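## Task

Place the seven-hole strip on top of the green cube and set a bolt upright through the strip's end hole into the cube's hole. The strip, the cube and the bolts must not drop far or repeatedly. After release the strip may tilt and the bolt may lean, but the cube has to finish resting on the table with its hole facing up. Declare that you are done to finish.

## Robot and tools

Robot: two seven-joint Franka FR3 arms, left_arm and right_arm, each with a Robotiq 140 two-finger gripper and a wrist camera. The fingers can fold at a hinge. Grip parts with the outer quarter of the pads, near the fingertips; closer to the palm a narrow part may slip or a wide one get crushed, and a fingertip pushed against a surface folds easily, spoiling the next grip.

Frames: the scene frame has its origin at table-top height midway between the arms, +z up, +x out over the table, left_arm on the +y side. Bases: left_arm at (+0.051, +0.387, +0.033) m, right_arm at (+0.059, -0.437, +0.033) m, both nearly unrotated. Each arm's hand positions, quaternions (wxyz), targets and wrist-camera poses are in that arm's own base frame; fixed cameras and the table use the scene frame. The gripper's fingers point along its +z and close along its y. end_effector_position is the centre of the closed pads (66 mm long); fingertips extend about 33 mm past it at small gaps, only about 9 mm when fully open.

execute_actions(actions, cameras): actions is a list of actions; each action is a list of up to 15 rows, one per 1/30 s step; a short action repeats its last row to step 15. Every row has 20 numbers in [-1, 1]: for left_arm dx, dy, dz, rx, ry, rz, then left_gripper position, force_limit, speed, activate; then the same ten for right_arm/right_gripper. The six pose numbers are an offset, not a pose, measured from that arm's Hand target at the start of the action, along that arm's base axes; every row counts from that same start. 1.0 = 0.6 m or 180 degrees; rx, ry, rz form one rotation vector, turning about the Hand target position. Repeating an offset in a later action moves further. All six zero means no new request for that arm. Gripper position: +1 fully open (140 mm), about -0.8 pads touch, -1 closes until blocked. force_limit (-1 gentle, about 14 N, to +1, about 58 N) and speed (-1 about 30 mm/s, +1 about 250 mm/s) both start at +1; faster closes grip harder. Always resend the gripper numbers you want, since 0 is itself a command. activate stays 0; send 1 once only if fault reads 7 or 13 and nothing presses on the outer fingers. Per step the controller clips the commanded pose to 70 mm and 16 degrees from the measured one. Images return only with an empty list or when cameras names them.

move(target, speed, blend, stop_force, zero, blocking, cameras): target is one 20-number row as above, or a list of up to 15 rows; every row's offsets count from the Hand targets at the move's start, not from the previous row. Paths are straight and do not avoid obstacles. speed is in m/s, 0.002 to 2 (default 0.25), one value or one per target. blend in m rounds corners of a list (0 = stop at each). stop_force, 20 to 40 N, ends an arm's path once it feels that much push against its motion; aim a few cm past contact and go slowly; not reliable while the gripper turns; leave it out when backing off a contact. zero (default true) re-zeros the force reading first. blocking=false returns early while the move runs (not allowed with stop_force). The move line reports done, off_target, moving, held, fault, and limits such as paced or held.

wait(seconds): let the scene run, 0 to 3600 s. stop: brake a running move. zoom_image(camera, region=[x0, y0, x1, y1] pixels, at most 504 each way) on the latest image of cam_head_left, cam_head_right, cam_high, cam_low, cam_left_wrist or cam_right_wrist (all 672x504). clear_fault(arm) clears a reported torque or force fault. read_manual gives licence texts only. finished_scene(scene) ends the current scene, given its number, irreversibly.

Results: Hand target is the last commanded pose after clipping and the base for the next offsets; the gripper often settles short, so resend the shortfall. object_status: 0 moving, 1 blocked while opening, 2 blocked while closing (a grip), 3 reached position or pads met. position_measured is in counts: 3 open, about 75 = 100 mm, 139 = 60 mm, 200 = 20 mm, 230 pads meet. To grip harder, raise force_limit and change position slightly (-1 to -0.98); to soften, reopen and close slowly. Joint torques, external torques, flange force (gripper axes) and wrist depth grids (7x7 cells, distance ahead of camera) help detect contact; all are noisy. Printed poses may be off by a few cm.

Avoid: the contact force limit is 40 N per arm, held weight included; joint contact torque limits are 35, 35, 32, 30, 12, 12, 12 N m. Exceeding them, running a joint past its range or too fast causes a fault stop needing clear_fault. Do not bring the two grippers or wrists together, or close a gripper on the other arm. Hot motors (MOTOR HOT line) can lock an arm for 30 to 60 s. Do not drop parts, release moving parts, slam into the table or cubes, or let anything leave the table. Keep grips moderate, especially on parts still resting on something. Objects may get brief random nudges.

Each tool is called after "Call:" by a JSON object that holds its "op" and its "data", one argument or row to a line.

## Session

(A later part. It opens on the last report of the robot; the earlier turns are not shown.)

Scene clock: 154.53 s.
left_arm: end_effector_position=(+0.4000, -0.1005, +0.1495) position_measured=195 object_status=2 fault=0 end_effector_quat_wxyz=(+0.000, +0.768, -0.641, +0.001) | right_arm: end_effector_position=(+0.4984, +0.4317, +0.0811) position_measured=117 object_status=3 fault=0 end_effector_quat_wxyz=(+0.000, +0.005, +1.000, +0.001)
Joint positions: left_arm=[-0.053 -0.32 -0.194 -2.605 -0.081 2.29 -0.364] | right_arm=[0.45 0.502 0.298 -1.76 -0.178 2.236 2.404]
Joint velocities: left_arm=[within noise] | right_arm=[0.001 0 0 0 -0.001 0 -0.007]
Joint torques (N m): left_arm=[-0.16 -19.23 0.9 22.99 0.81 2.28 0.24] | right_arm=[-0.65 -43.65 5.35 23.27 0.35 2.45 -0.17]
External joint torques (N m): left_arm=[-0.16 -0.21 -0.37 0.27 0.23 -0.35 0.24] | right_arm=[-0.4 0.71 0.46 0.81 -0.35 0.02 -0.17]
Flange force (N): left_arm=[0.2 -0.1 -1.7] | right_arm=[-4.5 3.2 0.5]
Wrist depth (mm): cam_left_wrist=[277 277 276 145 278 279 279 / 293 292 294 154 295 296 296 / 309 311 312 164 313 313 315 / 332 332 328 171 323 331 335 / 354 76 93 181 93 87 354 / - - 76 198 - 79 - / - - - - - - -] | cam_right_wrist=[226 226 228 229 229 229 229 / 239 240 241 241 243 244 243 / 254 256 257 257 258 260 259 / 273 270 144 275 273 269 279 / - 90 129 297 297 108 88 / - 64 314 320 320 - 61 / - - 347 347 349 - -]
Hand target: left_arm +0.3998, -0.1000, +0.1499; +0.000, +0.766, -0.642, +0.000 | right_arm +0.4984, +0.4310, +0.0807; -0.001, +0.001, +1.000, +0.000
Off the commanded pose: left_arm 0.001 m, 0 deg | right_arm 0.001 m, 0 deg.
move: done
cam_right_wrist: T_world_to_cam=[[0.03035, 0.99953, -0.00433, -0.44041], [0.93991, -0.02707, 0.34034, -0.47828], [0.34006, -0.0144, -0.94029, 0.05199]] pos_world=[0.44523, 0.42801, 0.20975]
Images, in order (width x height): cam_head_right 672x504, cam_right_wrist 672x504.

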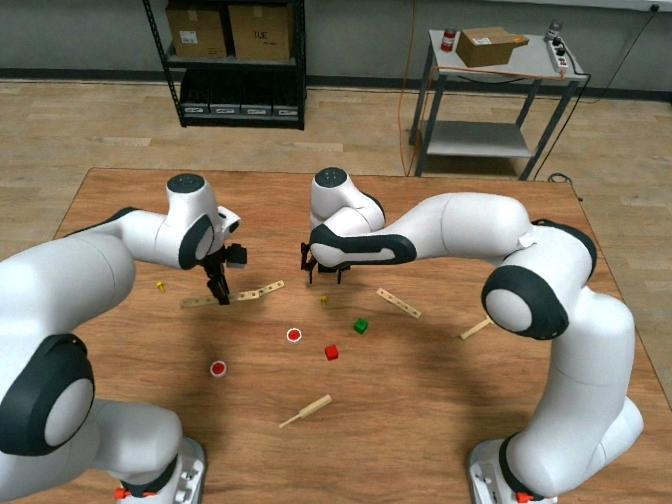

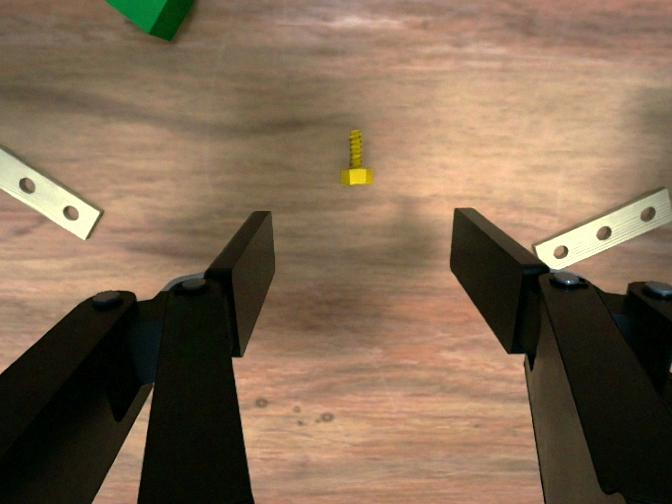

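Call:
{"op": "move", "data": {
  "target": [0,0,0,0,0,0,-1,-0.5,-1,0,0.0047,0.0058,-0.1,0,0.0222,0.0222,-0.4,-0.5,0,0],
  "speed": 0.12,
  "cameras": ["cam_right_wrist"]
}}

Call:
{"op": "zoom_image", "data": {
  "camera": "cam_right_wrist",
  "region": [260, 100, 460, 280]
}}

Scene clock: 173.37 s.
left_arm: end_effector_position=(+0.4000, -0.1005, +0.1495) position_measured=195 object_status=2 fault=0 end_effector_quat_wxyz=(+0.000, +0.768, -0.641, +0.001) | right_arm: end_effector_position=(+0.5006, +0.4347, +0.0205) position_measured=179 object_status=3 fault=0 end_effector_quat_wxyz=(-0.036, -0.030, +0.999, +0.000)
Joint positions: left_arm=[-0.053 -0.32 -0.194 -2.605 -0.081 2.29 -0.364] | right_arm=[0.43 0.657 0.312 -1.672 -0.185 2.238 2.316]
Joint velocities: left_arm=[within noise] | right_arm=[0.001 0 -0.001 -0.001 0.001 0 -0.007]
Joint torques (N m): left_arm=[-0.17 -19.28 0.91 23.01 0.82 2.28 0.22] | right_arm=[-0.71 -47.09 7.08 22.35 0.34 2.52 -0.15]
External joint torques (N m): left_arm=[-0.18 -0.21 -0.38 0.25 0.23 -0.36 0.22] | right_arm=[-0.72 0.35 0.36 0.82 -0.35 0.24 -0.15]
Flange force (N): left_arm=[0.2 0.0 -1.7] | right_arm=[-3.8 1.5 0.4]
Wrist depth (mm): cam_left_wrist=[276 277 277 145 278 279 280 / 293 292 294 154 295 297 296 / 311 311 311 164 313 314 313 / 330 331 328 171 326 330 335 / 352 76 93 181 93 87 354 / - - 76 198 - 79 - / - - - - - - -] | cam_right_wrist=[178 179 179 179 180 180 180 / 187 187 188 189 189 190 190 / 196 197 198 195 199 198 200 / 207 208 207 207 165 208 212 / 217 87 86 218 137 92 212 / - 67 - 234 - 59 - / - - - 251 - - 67]
Hand target: left_arm +0.3998, -0.1000, +0.1499; +0.000, +0.766, -0.642, +0.000 | right_arm +0.5012, +0.4345, +0.0207; -0.036, -0.034, +0.999, +0.000
Off the commanded pose: left_arm 0.001 m, 0 deg | right_arm 0.001 m, 0 deg.
move: done
cam_right_wrist: T_world_to_cam=[[-0.03994, 0.99918, -0.00592, -0.40832], [0.96134, 0.04004, 0.27244, -0.49815], [0.27245, 0.00519, -0.96216, 0.02008]] pos_world=[0.45711, 0.42783, 0.15262]

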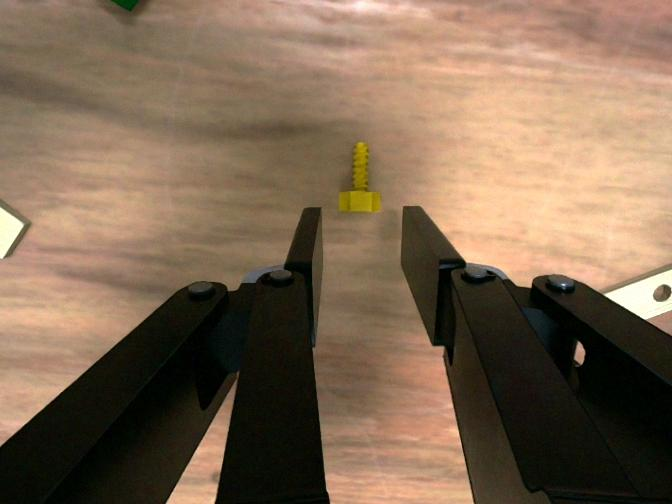

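Scaled by 2.520 from the camera's image (finer frame: 960x720).

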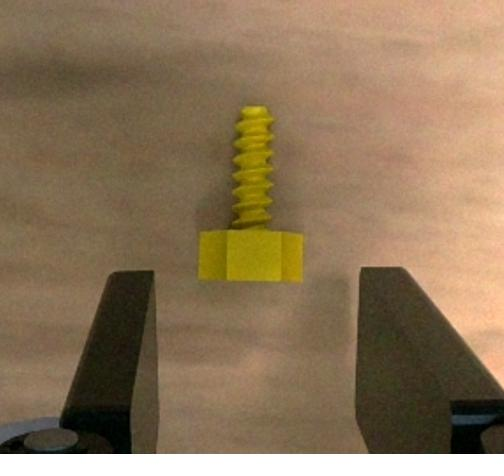

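Call:
{"op": "move", "data": {
  "target": [
    [0,0,0,0,0,0,-1,-0.5,-1,0,0.058,0,-0.02,0,0,0,-1,-0.5,0.5,0]
  ],
  "speed": 0.12
}}

Call:
{"op": "move", "data": {
  "target": [0,0,0,0,0,0,-1,-0.5,-1,0,0,0,-0.05,0,0,0,-1,-0.5,0.5,0],
  "speed": 0.02,
  "stop_force": 20
}}

Scene clock: 182.17 s.
left_arm: end_effector_position=(+0.4000, -0.1005, +0.1495) position_measured=195 object_status=2 fault=0 end_effector_quat_wxyz=(+0.000, +0.768, -0.641, +0.001) | right_arm: end_effector_position=(+0.5364, +0.4351, +0.0091) position_measured=235 object_status=3 fault=0 end_effector_quat_wxyz=(-0.035, -0.030, +0.999, +0.001)
Joint positions: left_arm=[-0.053 -0.32 -0.194 -2.605 -0.081 2.29 -0.364] | right_arm=[0.426 0.755 0.297 -1.531 -0.198 2.197 2.284]
Joint velocities: left_arm=[within noise] | right_arm=[0 0.001 -0.001 -0.001 0 -0.004 -0.007]
Joint torques (N m): left_arm=[-0.23 -19.22 0.93 23.01 0.81 2.29 0.19] | right_arm=[-0.38 -49.48 7.07 22.65 0.36 2.31 -0.16]
External joint torques (N m): left_arm=[-0.18 -0.16 -0.3 0.24 0.23 -0.35 0.19] | right_arm=[-0.16 0.92 0.14 0.65 -0.35 0 -0.16]
Flange force (N): left_arm=[0.2 -0.2 -1.6] | right_arm=[-5.5 3.3 1.2]
Wrist depth (mm): cam_left_wrist=[276 277 275 145 278 279 278 / 291 293 293 154 295 295 295 / 309 312 312 164 315 314 315 / 331 332 328 171 325 335 337 / 354 76 93 180 93 87 354 / - - 76 198 - 79 - / - - - - - - -] | cam_right_wrist=[168 168 169 169 171 170 170 / 177 177 177 176 178 179 180 / 186 188 187 188 188 189 190 / 196 197 197 141 195 199 197 / 210 206 86 80 79 83 211 / - - 67 - - 76 - / - - - - - - 61]
Hand target: left_arm +0.3998, -0.1000, +0.1499; +0.000, +0.766, -0.642, +0.000 | right_arm +0.5360, +0.4345, +0.0087; -0.036, -0.034, +0.999, +0.000
Off the commanded pose: left_arm 0.001 m, 0 deg | right_arm 0.001 m, 0 deg.
move: done

Scene clock: 184.23 s.
left_arm: end_effector_position=(+0.4000, -0.1005, +0.1495) position_measured=195 object_status=2 fault=0 end_effector_quat_wxyz=(+0.000, +0.768, -0.641, +0.001) | right_arm: end_effector_position=(+0.5348, +0.4339, -0.0124) position_measured=235 object_status=3 fault=0 end_effector_quat_wxyz=(-0.038, -0.034, +0.999, -0.002)
Joint positions: left_arm=[-0.053 -0.32 -0.194 -2.605 -0.081 2.29 -0.364] | right_arm=[0.427 0.792 0.296 -1.526 -0.212 2.22 2.283]
Joint torques (N m): left_arm=[-0.2 -19.25 0.92 22.94 0.8 2.27 0.19] | right_arm=[0 -41.95 5.69 21.34 -0.14 5.87 0.13]
External joint torques (N m): left_arm=[-0.16 -0.15 -0.33 0.15 0.22 -0.37 0.19] | right_arm=[0.15 8.84 -1.52 -0.26 -0.84 3.59 0.13]
Flange force (N): left_arm=[0.1 0.1 -1.5] | right_arm=[-15.1 10.1 20.2]
Wrist depth (mm): cam_left_wrist=[277 277 276 145 279 278 279 / 291 293 294 154 295 295 297 / 311 310 312 164 312 313 315 / 332 331 328 171 326 334 336 / 355 76 93 181 93 87 353 / - - 76 198 - 79 - / - - - - - - -] | cam_right_wrist=[150 150 151 151 151 151 151 / 157 158 158 156 159 158 159 / 165 166 166 166 167 167 167 / 174 175 175 141 172 176 175 / 184 182 87 80 79 83 187 / - - 67 - - 76 - / - - - - - - 60]
Hand target: left_arm +0.3998, -0.1000, +0.1499; +0.000, +0.766, -0.642, +0.000 | right_arm +0.5358, +0.4344, -0.0212; -0.036, -0.034, +0.999, +0.000
Off the commanded pose: left_arm 0.001 m, 0 deg | right_arm 0.009 m, 0 deg.
move: contact (right_arm)

Call:
{"op": "move", "data": {
  "target": [
    [0,0,0,0,0,0,-1,-0.5,-1,0,0,0,0.0687,0,0,0,-1,-0.5,0.5,0],
    [0,0,0,0,0,0,-1,-0.5,-1,0,-0.0613,0.0013,0.0687,0,0,0,-0.4,-0.5,0.5,0],
    [0,0,0,0,0,0,-1,-0.5,-1,0,-0.0613,0.0013,0.025,0,0,0,-0.4,-0.5,0.5,0]
  ],
  "speed": [0.08,0.1,0.05],
  "cameras": ["cam_right_wrist"]
}}

Call:
{"op": "zoom_image", "data": {
  "camera": "cam_right_wrist",
  "region": [260, 100, 460, 280]
}}

Scene clock: 197.90 s.
left_arm: end_effector_position=(+0.4000, -0.1005, +0.1495) position_measured=195 object_status=2 fault=0 end_effector_quat_wxyz=(+0.000, +0.768, -0.641, +0.001) | right_arm: end_effector_position=(+0.4980, +0.4347, -0.0060) position_measured=179 object_status=3 fault=0 end_effector_quat_wxyz=(-0.038, -0.035, +0.999, -0.001)
Joint positions: left_arm=[-0.053 -0.32 -0.194 -2.605 -0.081 2.29 -0.364] | right_arm=[0.433 0.7 0.308 -1.675 -0.201 2.279 2.316]
Joint velocities: left_arm=[within noise] | right_arm=[-0.001 -0.001 0.001 0.001 0.001 0.005 0.001]
Joint torques (N m): left_arm=[-0.23 -19.24 0.86 23.04 0.83 2.28 0.22] | right_arm=[0.02 -47.78 6.35 21.45 0.36 2.73 0.19]
External joint torques (N m): left_arm=[-0.12 -0.19 -0.31 0.23 0.25 -0.36 0.22] | right_arm=[-0.01 0.26 -0.72 0.36 -0.31 0.43 0.19]
Flange force (N): left_arm=[0.0 -0.1 -1.7] | right_arm=[-1.5 1.2 1.6]
Wrist depth (mm): cam_left_wrist=[275 276 276 145 278 278 280 / 293 292 294 154 295 296 296 / 311 312 311 164 313 314 314 / 332 331 327 171 325 330 335 / 353 76 93 181 93 87 353 / - - 76 198 - 79 - / - - - - - - -] | cam_right_wrist=[155 155 156 156 156 156 157 / 162 163 163 164 164 164 164 / 171 171 172 170 173 174 173 / 180 180 179 180 165 181 184 / 188 87 86 191 137 93 190 / - 67 - 204 204 59 - / - - - 217 - - 67]
Hand target: left_arm +0.3998, -0.1000, +0.1499; +0.000, +0.766, -0.642, +0.000 | right_arm +0.4991, +0.4352, -0.0062; -0.036, -0.034, +0.999, +0.000
Off the commanded pose: left_arm 0.001 m, 0 deg | right_arm 0.001 m, 0 deg.
move: done
cam_right_wrist: T_world_to_cam=[[-0.04973, 0.99874, -0.00611, -0.40348], [0.96192, 0.04954, 0.2688, -0.49285], [0.26877, 0.00749, -0.96318, -0.00384]] pos_world=[0.45505, 0.42741, 0.12632]

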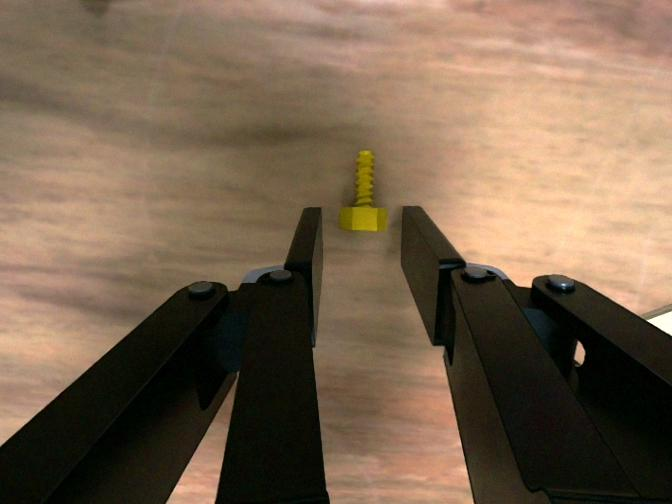

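Scaled by 2.520 from the camera's image (finer frame: 960x720).

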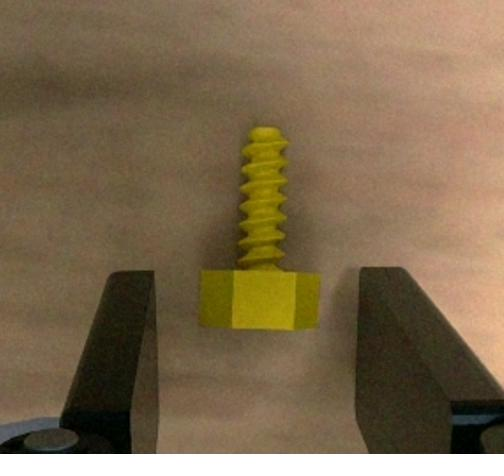

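Call:
{"op": "move", "data": {
  "target": [0,0,0,0,0,0,-1,-0.5,-1,0,0.0005,0,-0.0075,0,0,0,-0.4,-0.5,-1,0],
  "speed": 0.03
}}

Call:
{"op": "execute_actions", "data": {
  "actions": [
    [[0,0,0,0,0,0,-1,-0.5,-1,0,0,0,0,0,0,0,-1,-0.5,-1,0]],
    [[0,0,0,0,0,0,-1,-0.5,-1,0,0,0,0,0,0,0,-1,-0.5,-1,0]],
    [[0,0,0,0,0,0,-1,-0.5,-1,0,0,0,0,0,0,0,-1,-0.5,-1,0]]
  ],
  "cameras": ["cam_right_wrist"]
}}

Call:
{"op": "zoom_image", "data": {
  "camera": "cam_right_wrist",
  "region": [260, 100, 460, 280]
}}

Scene clock: 203.97 s.
left_arm: end_effector_position=(+0.4000, -0.1005, +0.1495) position_measured=195 object_status=2 fault=0 end_effector_quat_wxyz=(+0.000, +0.768, -0.641, +0.001) | right_arm: end_effector_position=(+0.4979, +0.4343, -0.0107) position_measured=179 object_status=3 fault=0 end_effector_quat_wxyz=(-0.038, -0.035, +0.999, -0.001)
Joint positions: left_arm=[-0.053 -0.32 -0.194 -2.605 -0.081 2.29 -0.364] | right_arm=[0.436 0.708 0.305 -1.675 -0.202 2.286 2.316]
Joint velocities: left_arm=[within noise] | right_arm=[0.003 0 -0.001 -0.001 -0.001 0.003 0.001]
Joint torques (N m): left_arm=[-0.23 -19.26 0.91 22.97 0.81 2.28 0.2] | right_arm=[-0.64 -47.65 7.05 21.73 0.4 2.83 0.24]
External joint torques (N m): left_arm=[-0.16 -0.18 -0.3 0.23 0.22 -0.35 0.2] | right_arm=[-0.41 0.68 0.15 0.61 -0.26 0.52 0.24]
Flange force (N): left_arm=[0.1 0.0 -1.6] | right_arm=[-2.9 1.9 1.9]
Wrist depth (mm): cam_left_wrist=[276 277 277 145 279 279 280 / 291 293 293 154 295 295 295 / 310 312 312 164 313 316 315 / 332 331 330 171 327 330 336 / 355 76 93 181 93 87 354 / - - 76 198 - 79 - / - - - - - - -] | cam_right_wrist=[151 151 151 152 152 152 153 / 158 158 159 159 160 160 160 / 167 166 167 166 168 168 168 / 175 176 174 175 165 176 178 / 184 87 86 187 137 92 184 / - 67 - 198 - 59 - / - - - 211 - - 67]
Hand target: left_arm +0.3998, -0.1000, +0.1499; +0.000, +0.766, -0.642, +0.000 | right_arm +0.4994, +0.4352, -0.0107; -0.036, -0.034, +0.999, +0.000
Off the commanded pose: left_arm 0.001 m, 0 deg | right_arm 0.002 m, 0 deg.
move: done

Scene clock: 205.67 s.
left_arm: end_effector_position=(+0.4000, -0.1005, +0.1495) position_measured=195 object_status=2 fault=0 end_effector_quat_wxyz=(+0.000, +0.768, -0.641, +0.001) | right_arm: end_effector_position=(+0.4981, +0.4344, -0.0107) position_measured=202 object_status=2 fault=0 end_effector_quat_wxyz=(-0.038, -0.035, +0.999, -0.001)
Joint positions: left_arm=[-0.053 -0.32 -0.194 -2.605 -0.081 2.29 -0.364] | right_arm=[0.436 0.708 0.304 -1.675 -0.202 2.287 2.316]
Joint torques (N m): left_arm=[-0.22 -19.25 0.93 22.99 0.8 2.28 0.19] | right_arm=[0.14 -47.73 6.52 21.62 0.53 2.76 0.2]
External joint torques (N m): left_arm=[-0.18 -0.13 -0.31 0.2 0.22 -0.36 0.19] | right_arm=[0.45 0.31 -0.26 0.64 -0.12 0.47 0.2]
External joint torques at the end of the 1st action: left_arm=[-0.09 -0.15 -0.27 0.15 0.22 -0.35 0.21] | right_arm=[0.29 0.37 -0.45 1.39 -0.15 0.45 0.22]
External joint torques at the end of the 2nd action: left_arm=[-0.22 -0.15 -0.38 0.22 0.22 -0.35 0.2] | right_arm=[0.32 0.2 -0.29 0.76 -0.13 0.49 0.17]
Flange force (N): left_arm=[0.2 -0.1 -1.5] | right_arm=[-2.4 2.7 1.6]
Flange force at the end of the 1st action (N): left_arm=[0.0 0.0 -1.5] | right_arm=[-5.6 4.8 1.6]
Flange force at the end of the 2nd action (N): left_arm=[0.3 -0.1 -1.5] | right_arm=[-2.6 2.6 1.4]
Wrist depth (mm): cam_left_wrist=[277 277 276 145 278 279 279 / 293 293 293 154 295 295 297 / 309 312 311 164 314 314 315 / 332 331 328 171 326 329 335 / 354 76 93 180 93 87 353 / - - 76 198 - 79 - / - - - - - - -] | cam_right_wrist=[150 151 151 152 152 152 152 / 158 158 159 160 159 160 160 / 166 167 167 166 168 168 170 / 175 176 174 173 150 176 178 / 186 181 86 183 84 89 185 / - 66 - 199 - 75 - / - - - - - - 67]
Hand target: left_arm +0.3998, -0.1000, +0.1499; +0.000, +0.766, -0.642, +0.000 | right_arm +0.4994, +0.4352, -0.0107; -0.036, -0.034, +0.999, +0.000
Off the commanded pose: left_arm 0.001 m, 0 deg | right_arm 0.001 m, 0 deg.
Step readings (end_effector_position of left_arm | right_arm; steps 1 to 15: 1st action; 16 to 30: 2nd action; 31 to 45: 3rd action):
0: (+0.4000, -0.1005, +0.1495) | (+0.4979, +0.4343, -0.0107)
1: (+0.4000, -0.1005, +0.1495) | (+0.4979, +0.4343, -0.0107)
2: (+0.4000, -0.1005, +0.1495) | (+0.4979, +0.4344, -0.0107)
4: (+0.4000, -0.1005, +0.1495) | (+0.4980, +0.4344, -0.0107)
8: (+0.4000, -0.1005, +0.1495) | (+0.4980, +0.4344, -0.0107)
15: (+0.4000, -0.1005, +0.1495) | (+0.4981, +0.4344, -0.0107)
16: (+0.4000, -0.1005, +0.1495) | (+0.4981, +0.4344, -0.0107)
17: (+0.4000, -0.1005, +0.1495) | (+0.4981, +0.4344, -0.0107)
19: (+0.4000, -0.1005, +0.1495) | (+0.4981, +0.4344, -0.0107)
23: (+0.4000, -0.1005, +0.1495) | (+0.4981, +0.4344, -0.0107)
30: (+0.4000, -0.1005, +0.1495) | (+0.4981, +0.4344, -0.0107)
31: (+0.4000, -0.1005, +0.1495) | (+0.4981, +0.4344, -0.0107)
32: (+0.4000, -0.1005, +0.1495) | (+0.4981, +0.4344, -0.0107)
34: (+0.4000, -0.1005, +0.1495) | (+0.4981, +0.4344, -0.0107)
38: (+0.4000, -0.1005, +0.1495) | (+0.4981, +0.4344, -0.0107)
45: (+0.4000, -0.1005, +0.1495) | (+0.4981, +0.4344, -0.0107)
cam_right_wrist: T_world_to_cam=[[-0.0494, 0.99876, -0.00655, -0.4034], [0.96186, 0.04934, 0.26906, -0.49159], [0.26905, 0.00699, -0.9631, -0.00832]] pos_world=[0.45515, 0.42721, 0.12162]

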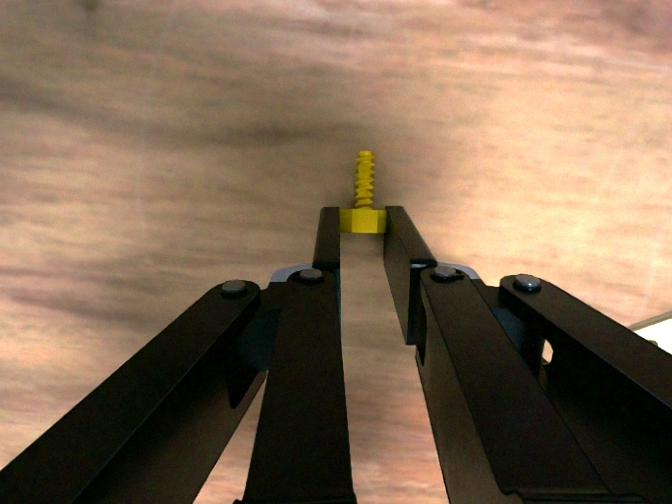

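Scaled by 2.520 from the camera's image (finer frame: 960x720).

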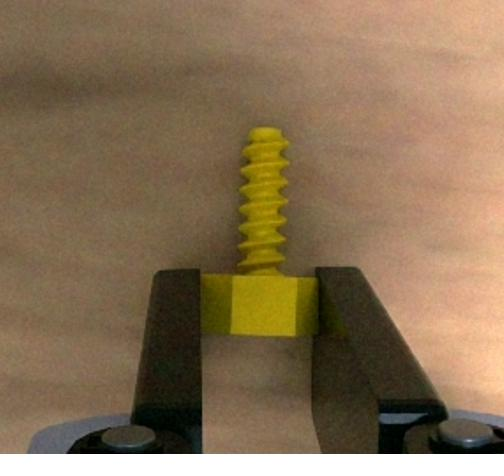

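Call:
{"op": "move", "data": {
  "target": [
    [0,0,0,0,0,0,-1,-0.5,-1,0,0,0,0.15,0,0,0,-1,-0.5,-1,0],
    [0,0,0,0,0,0,-1,-0.5,-1,0,-0.049,-0.392,0.4345,0,0,0.6556,-1,-0.5,-1,0]
  ],
  "speed": [0.1,0.3],
  "blend": [0.02,0],
  "cameras": ["cam_right_wrist","cam_head_right"]
}}

Scene clock: 218.57 s.
left_arm: end_effector_position=(+0.4000, -0.1005, +0.1495) position_measured=195 object_status=2 fault=0 end_effector_quat_wxyz=(+0.000, +0.768, -0.641, +0.001) | right_arm: end_effector_position=(+0.4695, +0.1992, +0.2494) position_measured=202 object_status=2 fault=0 end_effector_quat_wxyz=(+0.020, +0.872, -0.488, +0.030)
Joint positions: left_arm=[-0.053 -0.32 -0.194 -2.605 -0.081 2.29 -0.364] | right_arm=[-0.143 -0.163 0.557 -2.152 0.015 2.018 -0.149]
Joint velocities: left_arm=[within noise] | right_arm=[-0.001 -0.001 0 0 -0.002 0 -0.007]
Joint torques (N m): left_arm=[-0.21 -19.26 0.93 22.95 0.79 2.29 0.16] | right_arm=[-0.02 -22.22 -3.95 24.23 0.84 3.06 -0.15]
External joint torques (N m): left_arm=[-0.18 -0.24 -0.32 0.18 0.21 -0.35 0.16] | right_arm=[0.09 -0.71 -1.05 -0.09 0.26 0.48 -0.16]
Flange force (N): left_arm=[0.1 0.3 -1.6] | right_arm=[0.8 4.6 0.4]
Wrist depth (mm): cam_left_wrist=[276 277 276 145 278 279 280 / 293 294 293 154 295 296 296 / 309 311 312 164 313 314 314 / 331 331 328 171 326 330 335 / 354 76 93 181 93 87 355 / - - 76 198 - 79 - / - - - - - - -] | cam_right_wrist=[389 385 385 385 386 379 380 / 406 408 406 404 400 398 395 / 427 426 424 416 415 416 414 / 447 443 442 127 150 432 432 / 470 81 87 86 84 89 449 / - 66 - - - 75 - / - - - - - - 67]
Hand target: left_arm +0.3998, -0.1000, +0.1499; +0.000, +0.766, -0.642, +0.000 | right_arm +0.4700, +0.2000, +0.2500; +0.018, +0.874, -0.485, +0.031
Off the commanded pose: left_arm 0.001 m, 0 deg | right_arm 0.001 m, 0 deg.
move: done; limits=paced
cam_right_wrist: T_world_to_cam=[[-0.8624, -0.50623, -0.00216, 0.51219], [-0.48768, 0.82964, 0.27178, 0.00207], [-0.13579, 0.23543, -0.96236, 0.39579]] pos_world=[0.49646, 0.16439, 0.38144]
Images, in order (width x height): cam_head_right 672x504, cam_right_wrist 672x504.

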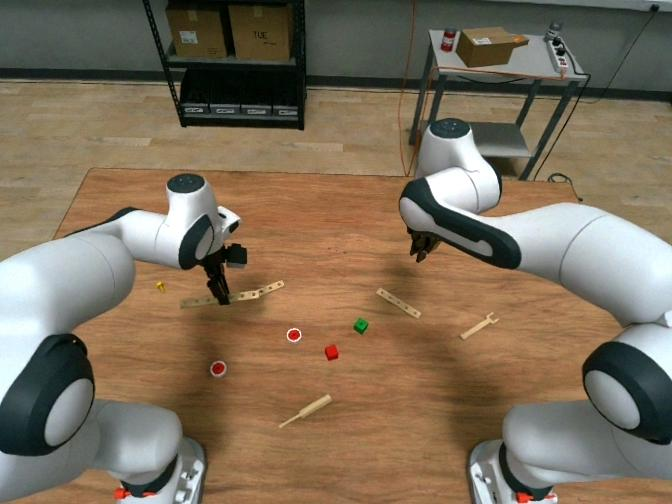

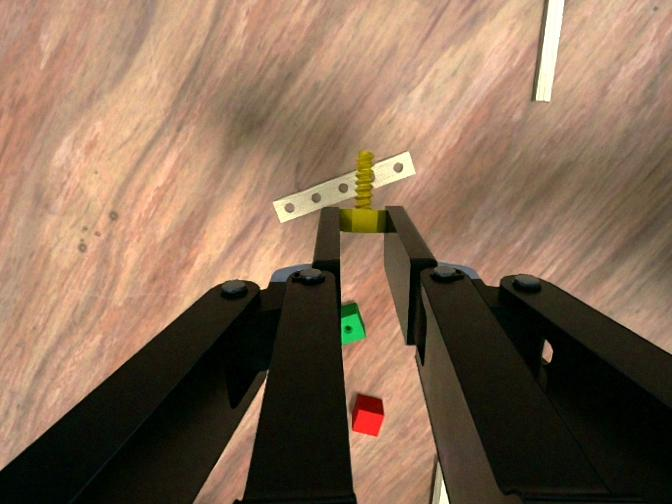

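Call:
{"op": "move", "data": {
  "target": [-0.038,-0.526,-0.083,0,0,0,-1,-0.5,-1,0,-0.025,0.018,-0.117,0.358,0.2237,0,-1,-0.5,-1,0],
  "speed": 0.2,
  "cameras": ["cam_left_wrist","cam_right_wrist","cam_head_right","cam_high"]
}}

Scene clock: 232.83 s.
left_arm: end_effector_position=(+0.3770, -0.4165, +0.1007) position_measured=195 object_status=2 fault=0 end_effector_quat_wxyz=(+0.001, +0.765, -0.644, +0.001) | right_arm: end_effector_position=(+0.4549, +0.2104, +0.1787) position_measured=202 object_status=2 fault=0 end_effector_quat_wxyz=(-0.281, +0.708, -0.395, -0.513)
Joint positions: left_arm=[-0.313 0.219 -0.533 -2.153 0.153 2.339 -1.113] | right_arm=[-0.422 0.572 0.378 -1.832 0.739 1.495 -0.868]
Joint velocities: left_arm=[0 0 0 -0.001 0 0 -0.007] | right_arm=[within noise]
Joint torques (N m): left_arm=[-0.78 -32.9 -3.16 22.57 0.94 2.34 -0.13] | right_arm=[-0.73 -41.04 8.02 20.12 2.06 -1.13 -0.19]
External joint torques (N m): left_arm=[-0.65 0.53 0.35 0.25 0.33 -0.35 -0.13] | right_arm=[-0.74 0.7 0.35 0.85 0.1 -0.06 -0.16]
Flange force (N): left_arm=[4.2 -1.6 1.1] | right_arm=[2.0 -3.3 -3.0]
Wrist depth (mm): cam_left_wrist=[234 234 233 147 234 233 233 / 248 247 247 156 247 247 247 / 263 263 263 166 263 262 262 / 282 281 277 171 246 281 281 / 297 81 93 181 93 87 288 / - - 76 198 - 79 - / - - - 346 - - -] | cam_right_wrist=[392 396 397 381 395 388 389 / 594 605 597 349 592 582 583 / 1035 2489 1012 334 893 1045 955 / - 3887 3258 142 125 - 809 / 2735 - 87 85 84 89 - / - 66 - - - 75 - / - - - - - - 67]
Hand target: left_arm +0.3770, -0.4156, +0.1001; +0.000, +0.766, -0.642, +0.000 | right_arm +0.4550, +0.2108, +0.1798; -0.283, +0.708, -0.393, -0.514
Off the commanded pose: left_arm 0.001 m, 0 deg | right_arm 0.001 m, 0 deg.
move: done
cam_left_wrist: T_world_to_cam=[[-0.98505, -0.17223, -0.00236, 0.30987], [-0.16345, 0.93037, 0.32817, 0.42009], [-0.05432, 0.32365, -0.94461, 0.39476]] pos_world=[0.39535, -0.46524, 0.23576]
cam_right_wrist: T_world_to_cam=[[-0.85459, -0.51866, 0.0259, 0.49923], [0.03619, -0.00972, 0.9993, -0.18688], [-0.51805, 0.85492, 0.02707, 0.18995]] pos_world=[0.5318, 0.09473, 0.16868]
Images, in order (width x height): cam_head_right 672x504, cam_high 672x504, cam_left_wrist 672x504, cam_right_wrist 672x504.

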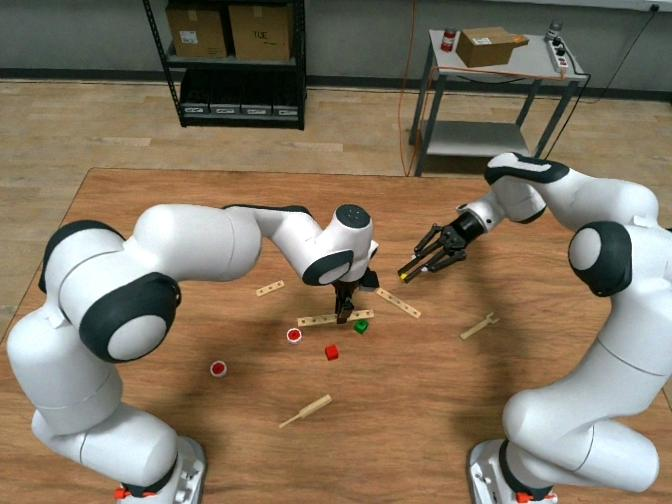

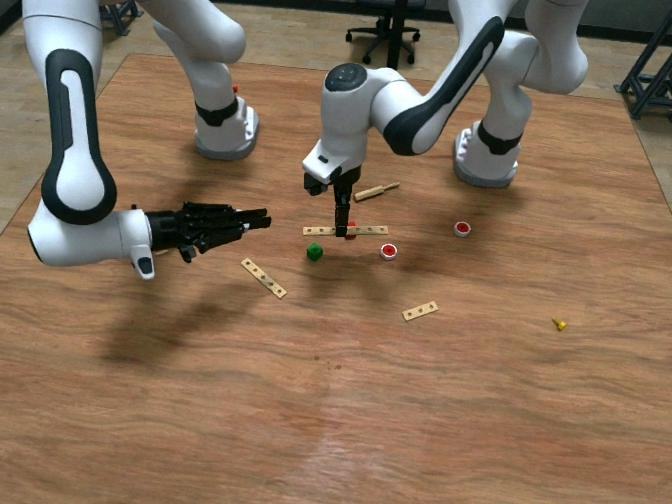

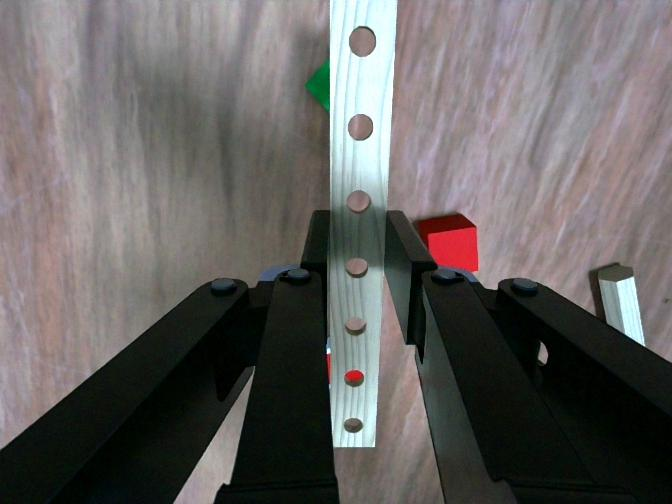

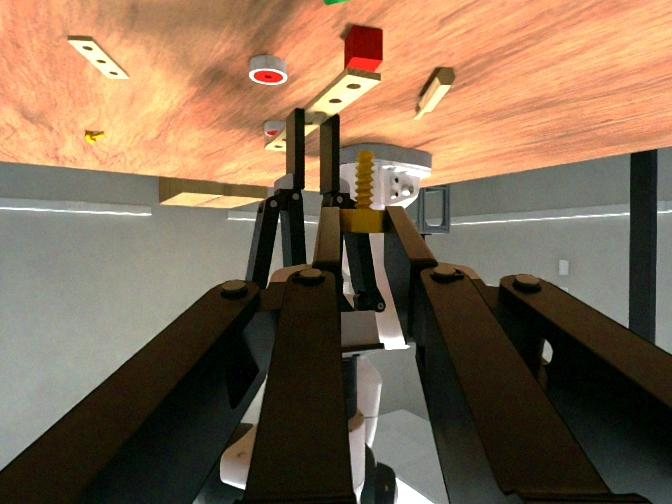

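Call:
{"op": "zoom_image", "data": {
  "camera": "cam_left_wrist",
  "region": [280, 0, 420, 140]
}}

Scaled by 3.600 from the camera's image (finer frame: 960x720).

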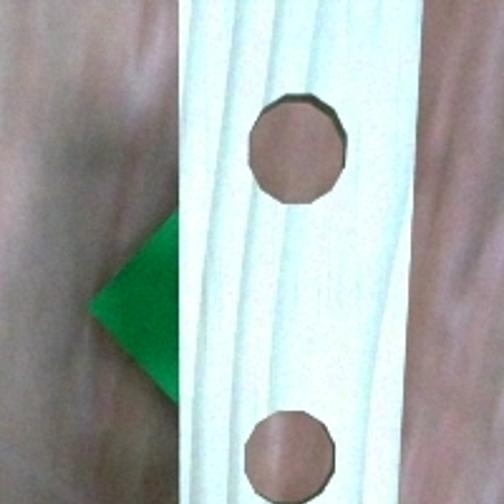

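Call:
{"op": "move", "data": {
  "target": [0.0058,0.019,-0.078,0,0,0,-1,-0.5,-1,0,0,0,0,0,0,0,-1,-0.5,-1,0],
  "speed": 0.12,
  "cameras": ["cam_left_wrist"]
}}

Call:
{"op": "zoom_image", "data": {
  "camera": "cam_left_wrist",
  "region": [280, 0, 420, 140]
}}

Scene clock: 248.07 s.
left_arm: end_effector_position=(+0.3796, -0.4037, +0.0535) position_measured=195 object_status=2 fault=0 end_effector_quat_wxyz=(+0.000, +0.765, -0.644, -0.002) | right_arm: end_effector_position=(+0.4549, +0.2104, +0.1787) position_measured=202 object_status=2 fault=0 end_effector_quat_wxyz=(-0.281, +0.708, -0.395, -0.513)
Joint positions: left_arm=[-0.321 0.294 -0.496 -2.194 0.215 2.439 -1.138] | right_arm=[-0.422 0.572 0.378 -1.832 0.739 1.495 -0.869]
Joint velocities: left_arm=[0 0 -0.001 0.001 0.001 0.006 -0.006] | right_arm=[within noise]
Joint torques (N m): left_arm=[-0.76 -34.97 -3.65 20.57 0.9 2.69 -0.11] | right_arm=[-0.55 -41.11 7.7 20.14 2.1 -1.15 -0.2]
External joint torques (N m): left_arm=[-0.8 0.02 0.54 -0.42 0.36 0.02 -0.11] | right_arm=[-0.56 0.7 0.03 0.82 0.13 -0.08 -0.17]
Flange force (N): left_arm=[0.7 0.9 1.9] | right_arm=[2.2 -3.3 -3.0]
Wrist depth (mm): cam_left_wrist=[191 191 191 147 191 191 191 / 202 203 203 156 202 202 203 / 216 215 216 164 216 215 216 / 231 230 228 171 195 224 230 / 244 81 93 181 93 87 244 / - - 76 198 - 79 - / - - - 286 - - -] | cam_right_wrist=[394 396 395 348 396 394 385 / 609 597 546 546 600 592 580 / 1026 1021 328 344 912 1065 955 / - 2915 - 127 125 - 972 / - - 86 86 84 89 - / - 66 - - - 75 - / - - - - - - 67]
Hand target: left_arm +0.3805, -0.4042, +0.0533; +0.000, +0.766, -0.642, +0.000 | right_arm +0.4550, +0.2108, +0.1798; -0.283, +0.708, -0.393, -0.514
Off the commanded pose: left_arm 0.001 m, 0 deg | right_arm 0.001 m, 0 deg.
move: done
cam_left_wrist: T_world_to_cam=[[-0.98496, -0.1728, 0.00073, 0.31412], [-0.16266, 0.92858, 0.33359, 0.4228], [-0.05833, 0.32845, -0.94272, 0.34957]] pos_world=[0.39855, -0.45314, 0.18827]

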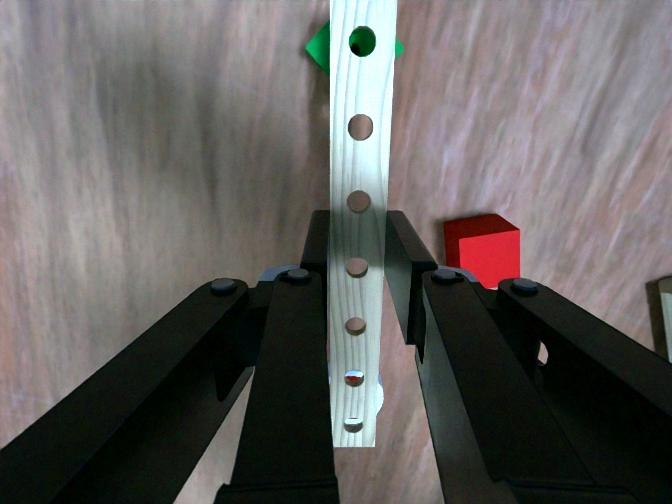

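Scaled by 3.600 from the camera's image (finer frame: 960x720).

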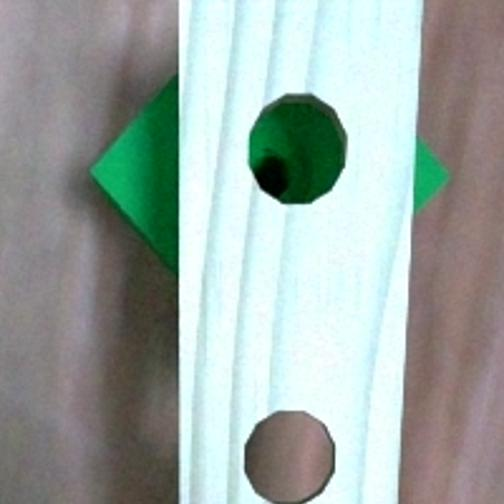

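Call:
{"op": "move", "data": {
  "target": [0.003,-0.0017,-0.0247,0,0,0,-1,-0.5,-1,0,0,0,0,0,0,0,-1,-0.5,-1,0],
  "speed": 0.05,
  "cameras": ["cam_left_wrist"]
}}

Call:
{"op": "zoom_image", "data": {
  "camera": "cam_left_wrist",
  "region": [280, 0, 420, 140]
}}

Scene clock: 254.67 s.
left_arm: end_effector_position=(+0.3809, -0.4042, +0.0383) position_measured=195 object_status=2 fault=0 end_effector_quat_wxyz=(+0.000, +0.765, -0.644, -0.002) | right_arm: end_effector_position=(+0.4549, +0.2104, +0.1787) position_measured=202 object_status=2 fault=0 end_effector_quat_wxyz=(-0.281, +0.708, -0.395, -0.513)
Joint positions: left_arm=[-0.336 0.329 -0.478 -2.191 0.24 2.467 -1.154] | right_arm=[-0.422 0.572 0.378 -1.832 0.739 1.495 -0.869]
Joint velocities: left_arm=[-0.003 0 0.003 0 0 0.003 -0.007] | right_arm=[within noise]
Joint torques (N m): left_arm=[-0.1 -35.56 -4.01 20.71 0.88 2.59 -0.2] | right_arm=[-0.52 -41.07 7.76 20.12 2.1 -1.13 -0.18]
External joint torques (N m): left_arm=[-0.02 0.3 0.63 0.18 0.35 -0.08 -0.2] | right_arm=[-0.36 0.76 0.22 0.74 0.13 -0.08 -0.15]
Flange force (N): left_arm=[2.2 -1.1 1.9] | right_arm=[2.1 -3.5 -2.6]
Wrist depth (mm): cam_left_wrist=[178 178 178 147 175 178 178 / 189 189 188 156 189 188 188 / 201 201 201 166 200 201 201 / 215 215 211 171 182 209 214 / 230 81 93 180 93 87 226 / - - 76 198 - 79 - / - - - 266 - - -] | cam_right_wrist=[396 396 397 370 394 392 386 / 594 594 548 542 592 586 586 / 1065 989 328 342 980 865 976 / 2669 - 323 127 125 - - / 2770 76 86 85 84 89 - / - 66 - - - 75 - / - - - - - - 67]
Hand target: left_arm +0.3823, -0.4052, +0.0385; +0.000, +0.766, -0.642, +0.000 | right_arm +0.4550, +0.2108, +0.1798; -0.283, +0.708, -0.393, -0.514
Off the commanded pose: left_arm 0.002 m, 0 deg | right_arm 0.001 m, 0 deg.
move: done
cam_left_wrist: T_world_to_cam=[[-0.98501, -0.1725, 0.0012, 0.31536], [-0.16217, 0.92832, 0.33455, 0.42825], [-0.05882, 0.32934, -0.94238, 0.33609]] pos_world=[0.39985, -0.45384, 0.17307]

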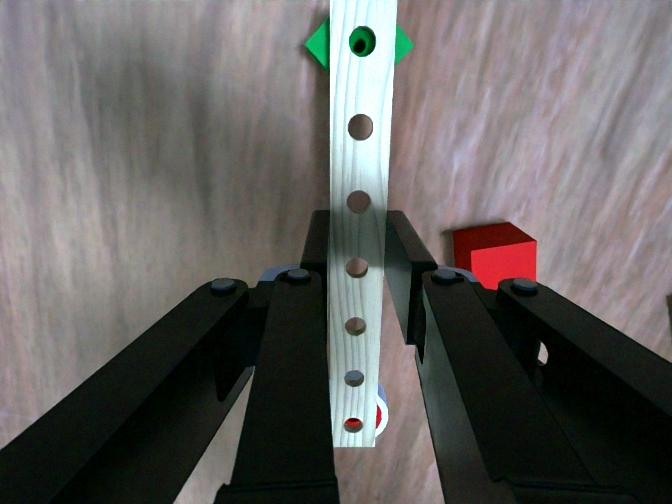

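Scaled by 3.600 from the camera's image (finer frame: 960x720).

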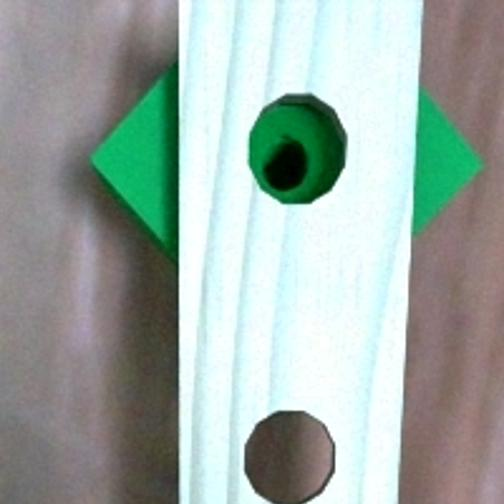

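Call:
{"op": "move", "data": {
  "target": [0.0238,0.0012,0.003,0,0,-0.0572,-1,-0.5,-1,0,0,0,0,0,0,0,-1,-0.5,-1,0],
  "speed": 0.05,
  "cameras": ["cam_left_wrist"]
}}

Call:
{"op": "zoom_image", "data": {
  "camera": "cam_left_wrist",
  "region": [280, 0, 420, 140]
}}

Scene clock: 274.00 s.
left_arm: end_effector_position=(+0.3968, -0.4050, +0.0408) position_measured=195 object_status=2 fault=0 end_effector_quat_wxyz=(+0.000, +0.708, -0.706, +0.001) | right_arm: end_effector_position=(+0.4549, +0.2104, +0.1787) position_measured=202 object_status=2 fault=0 end_effector_quat_wxyz=(-0.281, +0.708, -0.395, -0.513)
Joint positions: left_arm=[-0.28 0.357 -0.518 -2.154 0.276 2.452 -0.988] | right_arm=[-0.422 0.572 0.378 -1.832 0.739 1.495 -0.869]
Joint velocities: left_arm=[0 0 0 -0.001 0 -0.001 0.006] | right_arm=[within noise]
Joint torques (N m): left_arm=[0.4 -35.62 -5.96 20.9 0.86 2.31 0.17] | right_arm=[-0.48 -41.09 7.75 20.11 2.09 -1.16 -0.19]
External joint torques (N m): left_arm=[0.35 0.71 -0.59 0.16 0.34 -0.38 0.17] | right_arm=[-0.3 0.61 0.25 0.85 0.14 -0.1 -0.16]
Flange force (N): left_arm=[1.5 -2.1 0.3] | right_arm=[1.9 -3.5 -2.7]
Wrist depth (mm): cam_left_wrist=[180 180 180 147 178 180 180 / 193 191 191 156 191 190 190 / 203 203 203 166 203 202 203 / 217 217 214 171 211 187 216 / 230 81 94 181 93 87 228 / - - 76 198 - 79 - / - - - 268 - - -] | cam_right_wrist=[395 396 371 369 393 392 389 / 604 602 498 542 588 585 589 / 1040 2308 316 347 1007 1065 1016 / 2735 3035 312 127 125 - 923 / - - 87 86 84 89 - / - 66 - - - 75 - / - - - - - - 67]
Hand target: left_arm +0.3966, -0.4045, +0.0403; +0.000, +0.706, -0.708, +0.000 | right_arm +0.4550, +0.2108, +0.1798; -0.283, +0.708, -0.393, -0.514
Off the commanded pose: left_arm 0.001 m, 0 deg | right_arm 0.001 m, 0 deg.
move: done
cam_left_wrist: T_world_to_cam=[[-0.99999, -0.00443, -0.00332, 0.40521], [-0.00528, 0.9443, 0.32904, 0.37516], [0.00168, 0.32906, -0.94431, 0.31543]] pos_world=[0.40665, -0.45627, 0.17577]

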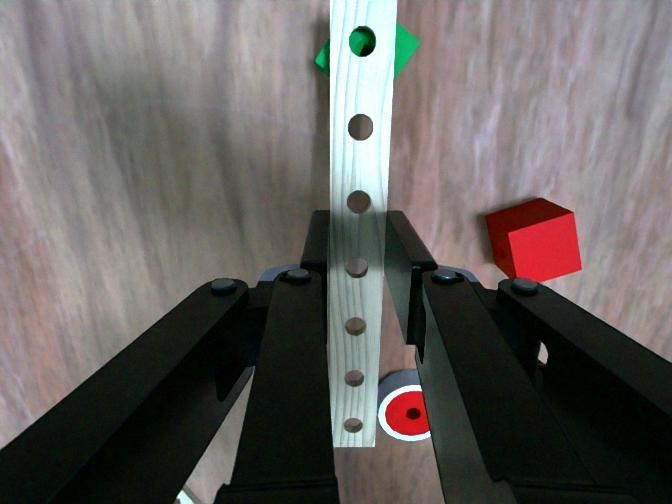

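Scaled by 3.600 from the camera's image (finer frame: 960x720).

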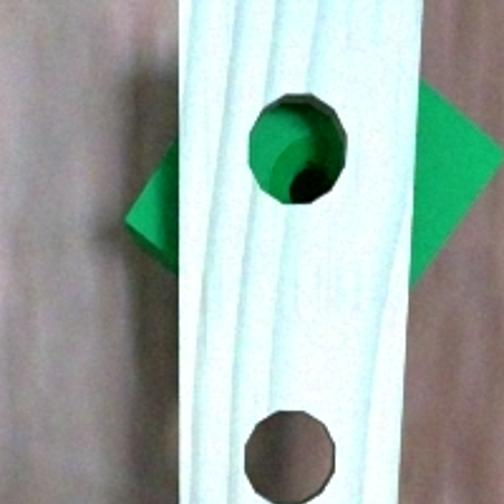

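Call:
{"op": "move", "data": {
  "target": [
    [-0.0048,0.003,0,0,0,0,-1,-0.5,-1,0,0,0,0,0,0,0,-1,-0.5,-1,0],
    [-0.0048,0.003,-0.009,0,0,0,-1,-0.5,-1,0,0,0,0,0,0,0,-1,-0.5,-1,0]
  ],
  "speed": 0.03,
  "cameras": ["cam_left_wrist"]
}}

Call:
{"op": "zoom_image", "data": {
  "camera": "cam_left_wrist",
  "region": [280, 0, 420, 140]
}}

Scene clock: 283.10 s.
left_arm: end_effector_position=(+0.3936, -0.4026, +0.0359) position_measured=195 object_status=2 fault=0 end_effector_quat_wxyz=(+0.000, +0.705, -0.709, -0.001) | right_arm: end_effector_position=(+0.4549, +0.2104, +0.1787) position_measured=202 object_status=2 fault=0 end_effector_quat_wxyz=(-0.281, +0.708, -0.395, -0.513)
Joint positions: left_arm=[-0.281 0.36 -0.517 -2.165 0.281 2.46 -0.986] | right_arm=[-0.422 0.572 0.378 -1.832 0.739 1.495 -0.869]
Joint velocities: left_arm=[0.001 -0.001 0.001 0.001 0 0.006 -0.002] | right_arm=[within noise]
Joint torques (N m): left_arm=[-0.64 -35.71 -5.03 19.83 0.83 2.63 -0.13] | right_arm=[-0.5 -41.09 7.75 20.13 2.1 -1.13 -0.18]
External joint torques (N m): left_arm=[-0.71 0.44 0.33 -0.69 0.31 -0.04 -0.13] | right_arm=[-0.54 0.67 0.06 0.84 0.13 -0.07 -0.15]
Flange force (N): left_arm=[0.8 0.9 2.5] | right_arm=[2.1 -3.4 -3.0]
Wrist depth (mm): cam_left_wrist=[175 175 175 147 174 176 176 / 186 186 186 156 186 187 186 / 198 198 198 167 198 196 198 / 211 212 208 171 206 183 213 / 227 81 93 181 93 87 224 / - - 76 198 - 79 - / - - - 262 - - -] | cam_right_wrist=[396 396 372 371 394 391 387 / 604 600 416 498 585 591 589 / 2735 989 324 354 998 1003 927 / - - 316 127 148 3956 976 / - - 86 86 84 89 - / - 66 - - - 75 - / - - - - - - 67]
Hand target: left_arm +0.3937, -0.4027, +0.0349; +0.000, +0.706, -0.708, +0.000 | right_arm +0.4550, +0.2108, +0.1798; -0.283, +0.708, -0.393, -0.514
Off the commanded pose: left_arm 0.001 m, 0 deg | right_arm 0.001 m, 0 deg.
move: done
cam_left_wrist: T_world_to_cam=[[-0.99999, 0.00327, -0.0005, 0.40494], [0.00292, 0.94321, 0.33218, 0.37076], [0.00156, 0.33217, -0.94322, 0.3114]] pos_world=[0.40336, -0.45447, 0.17077]

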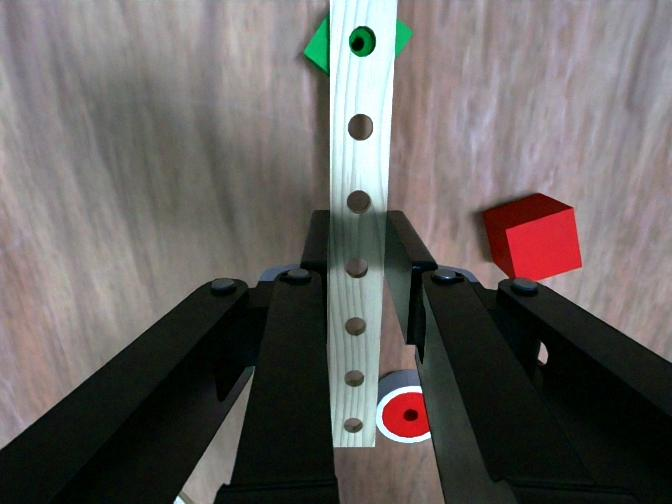

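Scaled by 3.600 from the camera's image (finer frame: 960x720).

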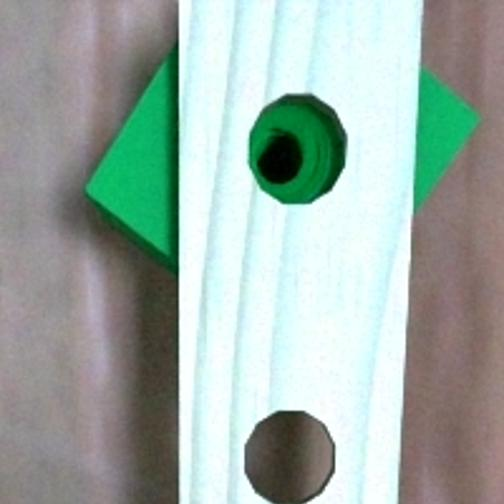

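Call:
{"op": "move", "data": {
  "target": [
    [0.0022,-0.001,0,0,0,0,-1,-0.5,-1,0,0,0,0,0,0,0,-1,-0.5,-1,0],
    [0.0022,-0.001,-0.0042,0,0,0,-1,-0.5,-1,0,0,0,0,0,0,0,-1,-0.5,-1,0]
  ],
  "speed": 0.02,
  "cameras": ["cam_left_wrist","cam_right_wrist"]
}}

Call:
{"op": "zoom_image", "data": {
  "camera": "cam_left_wrist",
  "region": [280, 0, 420, 140]
}}

Scene clock: 288.47 s.
left_arm: end_effector_position=(+0.3948, -0.4034, +0.0340) position_measured=195 object_status=2 fault=0 end_effector_quat_wxyz=(+0.000, +0.705, -0.709, +0.000) | right_arm: end_effector_position=(+0.4549, +0.2104, +0.1787) position_measured=202 object_status=2 fault=0 end_effector_quat_wxyz=(-0.281, +0.708, -0.395, -0.513)
Joint positions: left_arm=[-0.285 0.367 -0.512 -2.161 0.286 2.464 -0.986] | right_arm=[-0.422 0.572 0.378 -1.832 0.739 1.495 -0.869]
Joint velocities: left_arm=[-0.003 0 0.002 0 0.002 0.003 -0.001] | right_arm=[within noise]
Joint torques (N m): left_arm=[-0.22 -34.39 -4.93 19.98 0.96 2.54 -0.24] | right_arm=[-0.53 -41.09 7.73 20.13 2.1 -1.15 -0.17]
External joint torques (N m): left_arm=[-0.28 1.87 0.47 -0.41 0.45 -0.12 -0.24] | right_arm=[-0.49 0.93 0.07 0.68 0.12 -0.1 -0.15]
Flange force (N): left_arm=[3.9 -2.5 5.5] | right_arm=[2.5 -3.5 -2.8]
Wrist depth (mm): cam_left_wrist=[174 174 174 146 172 174 174 / 184 184 185 156 184 184 184 / 196 196 196 166 196 196 196 / 210 210 206 171 204 180 210 / 225 81 94 181 93 87 222 / - - 76 202 - 79 - / - - - 259 - - -] | cam_right_wrist=[394 395 371 368 393 390 386 / 599 600 499 495 602 589 585 / 1055 1016 318 350 985 985 931 / - 2607 316 127 125 - - / - - 87 85 84 89 - / - 66 - - - 75 - / - - - - - - 67]
Hand target: left_arm +0.3950, -0.4033, +0.0324; +0.000, +0.706, -0.708, +0.000 | right_arm +0.4550, +0.2108, +0.1798; -0.283, +0.708, -0.393, -0.514
Off the commanded pose: left_arm 0.002 m, 0 deg | right_arm 0.001 m, 0 deg.
move: done
cam_left_wrist: T_world_to_cam=[[-0.99998, 0.00542, -0.00176, 0.40702], [0.00453, 0.94338, 0.33168, 0.37156], [0.00346, 0.33167, -0.94339, 0.30888]] pos_world=[0.40427, -0.45518, 0.16887]
cam_right_wrist: T_world_to_cam=[[-0.85449, -0.51885, 0.02535, 0.49929], [0.03576, -0.01008, 0.99931, -0.18663], [-0.51824, 0.85481, 0.02717, 0.19004]] pos_world=[0.5318, 0.09473, 0.16868]

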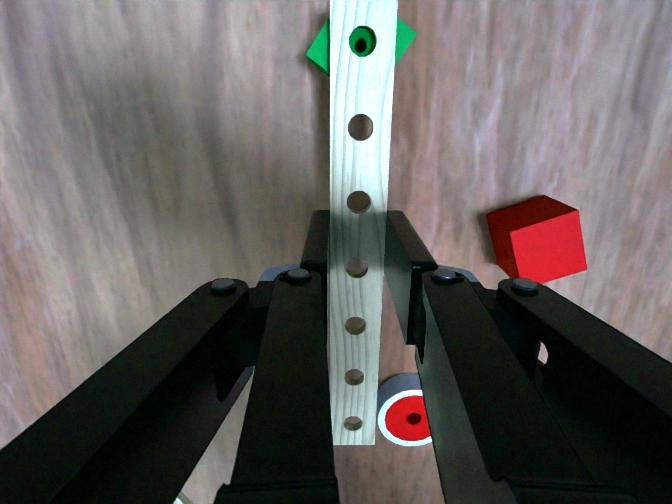

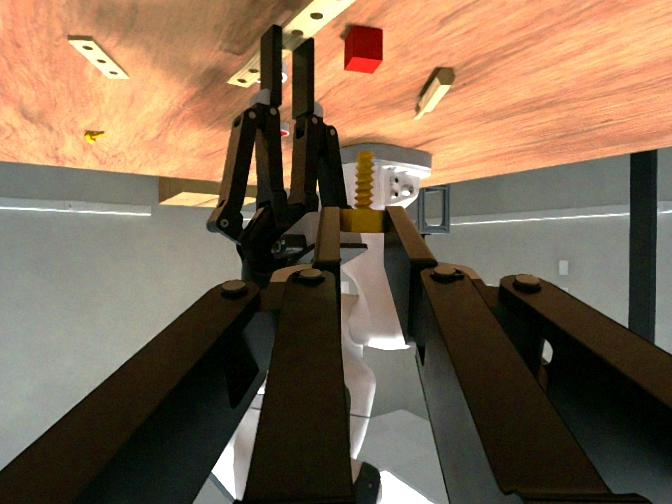

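Scaled by 3.600 from the camera's image (finer frame: 960x720).

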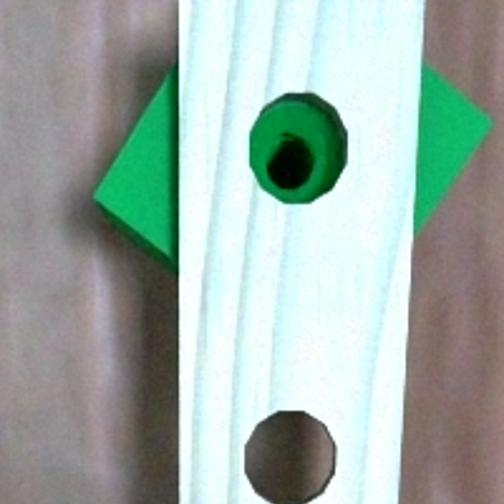

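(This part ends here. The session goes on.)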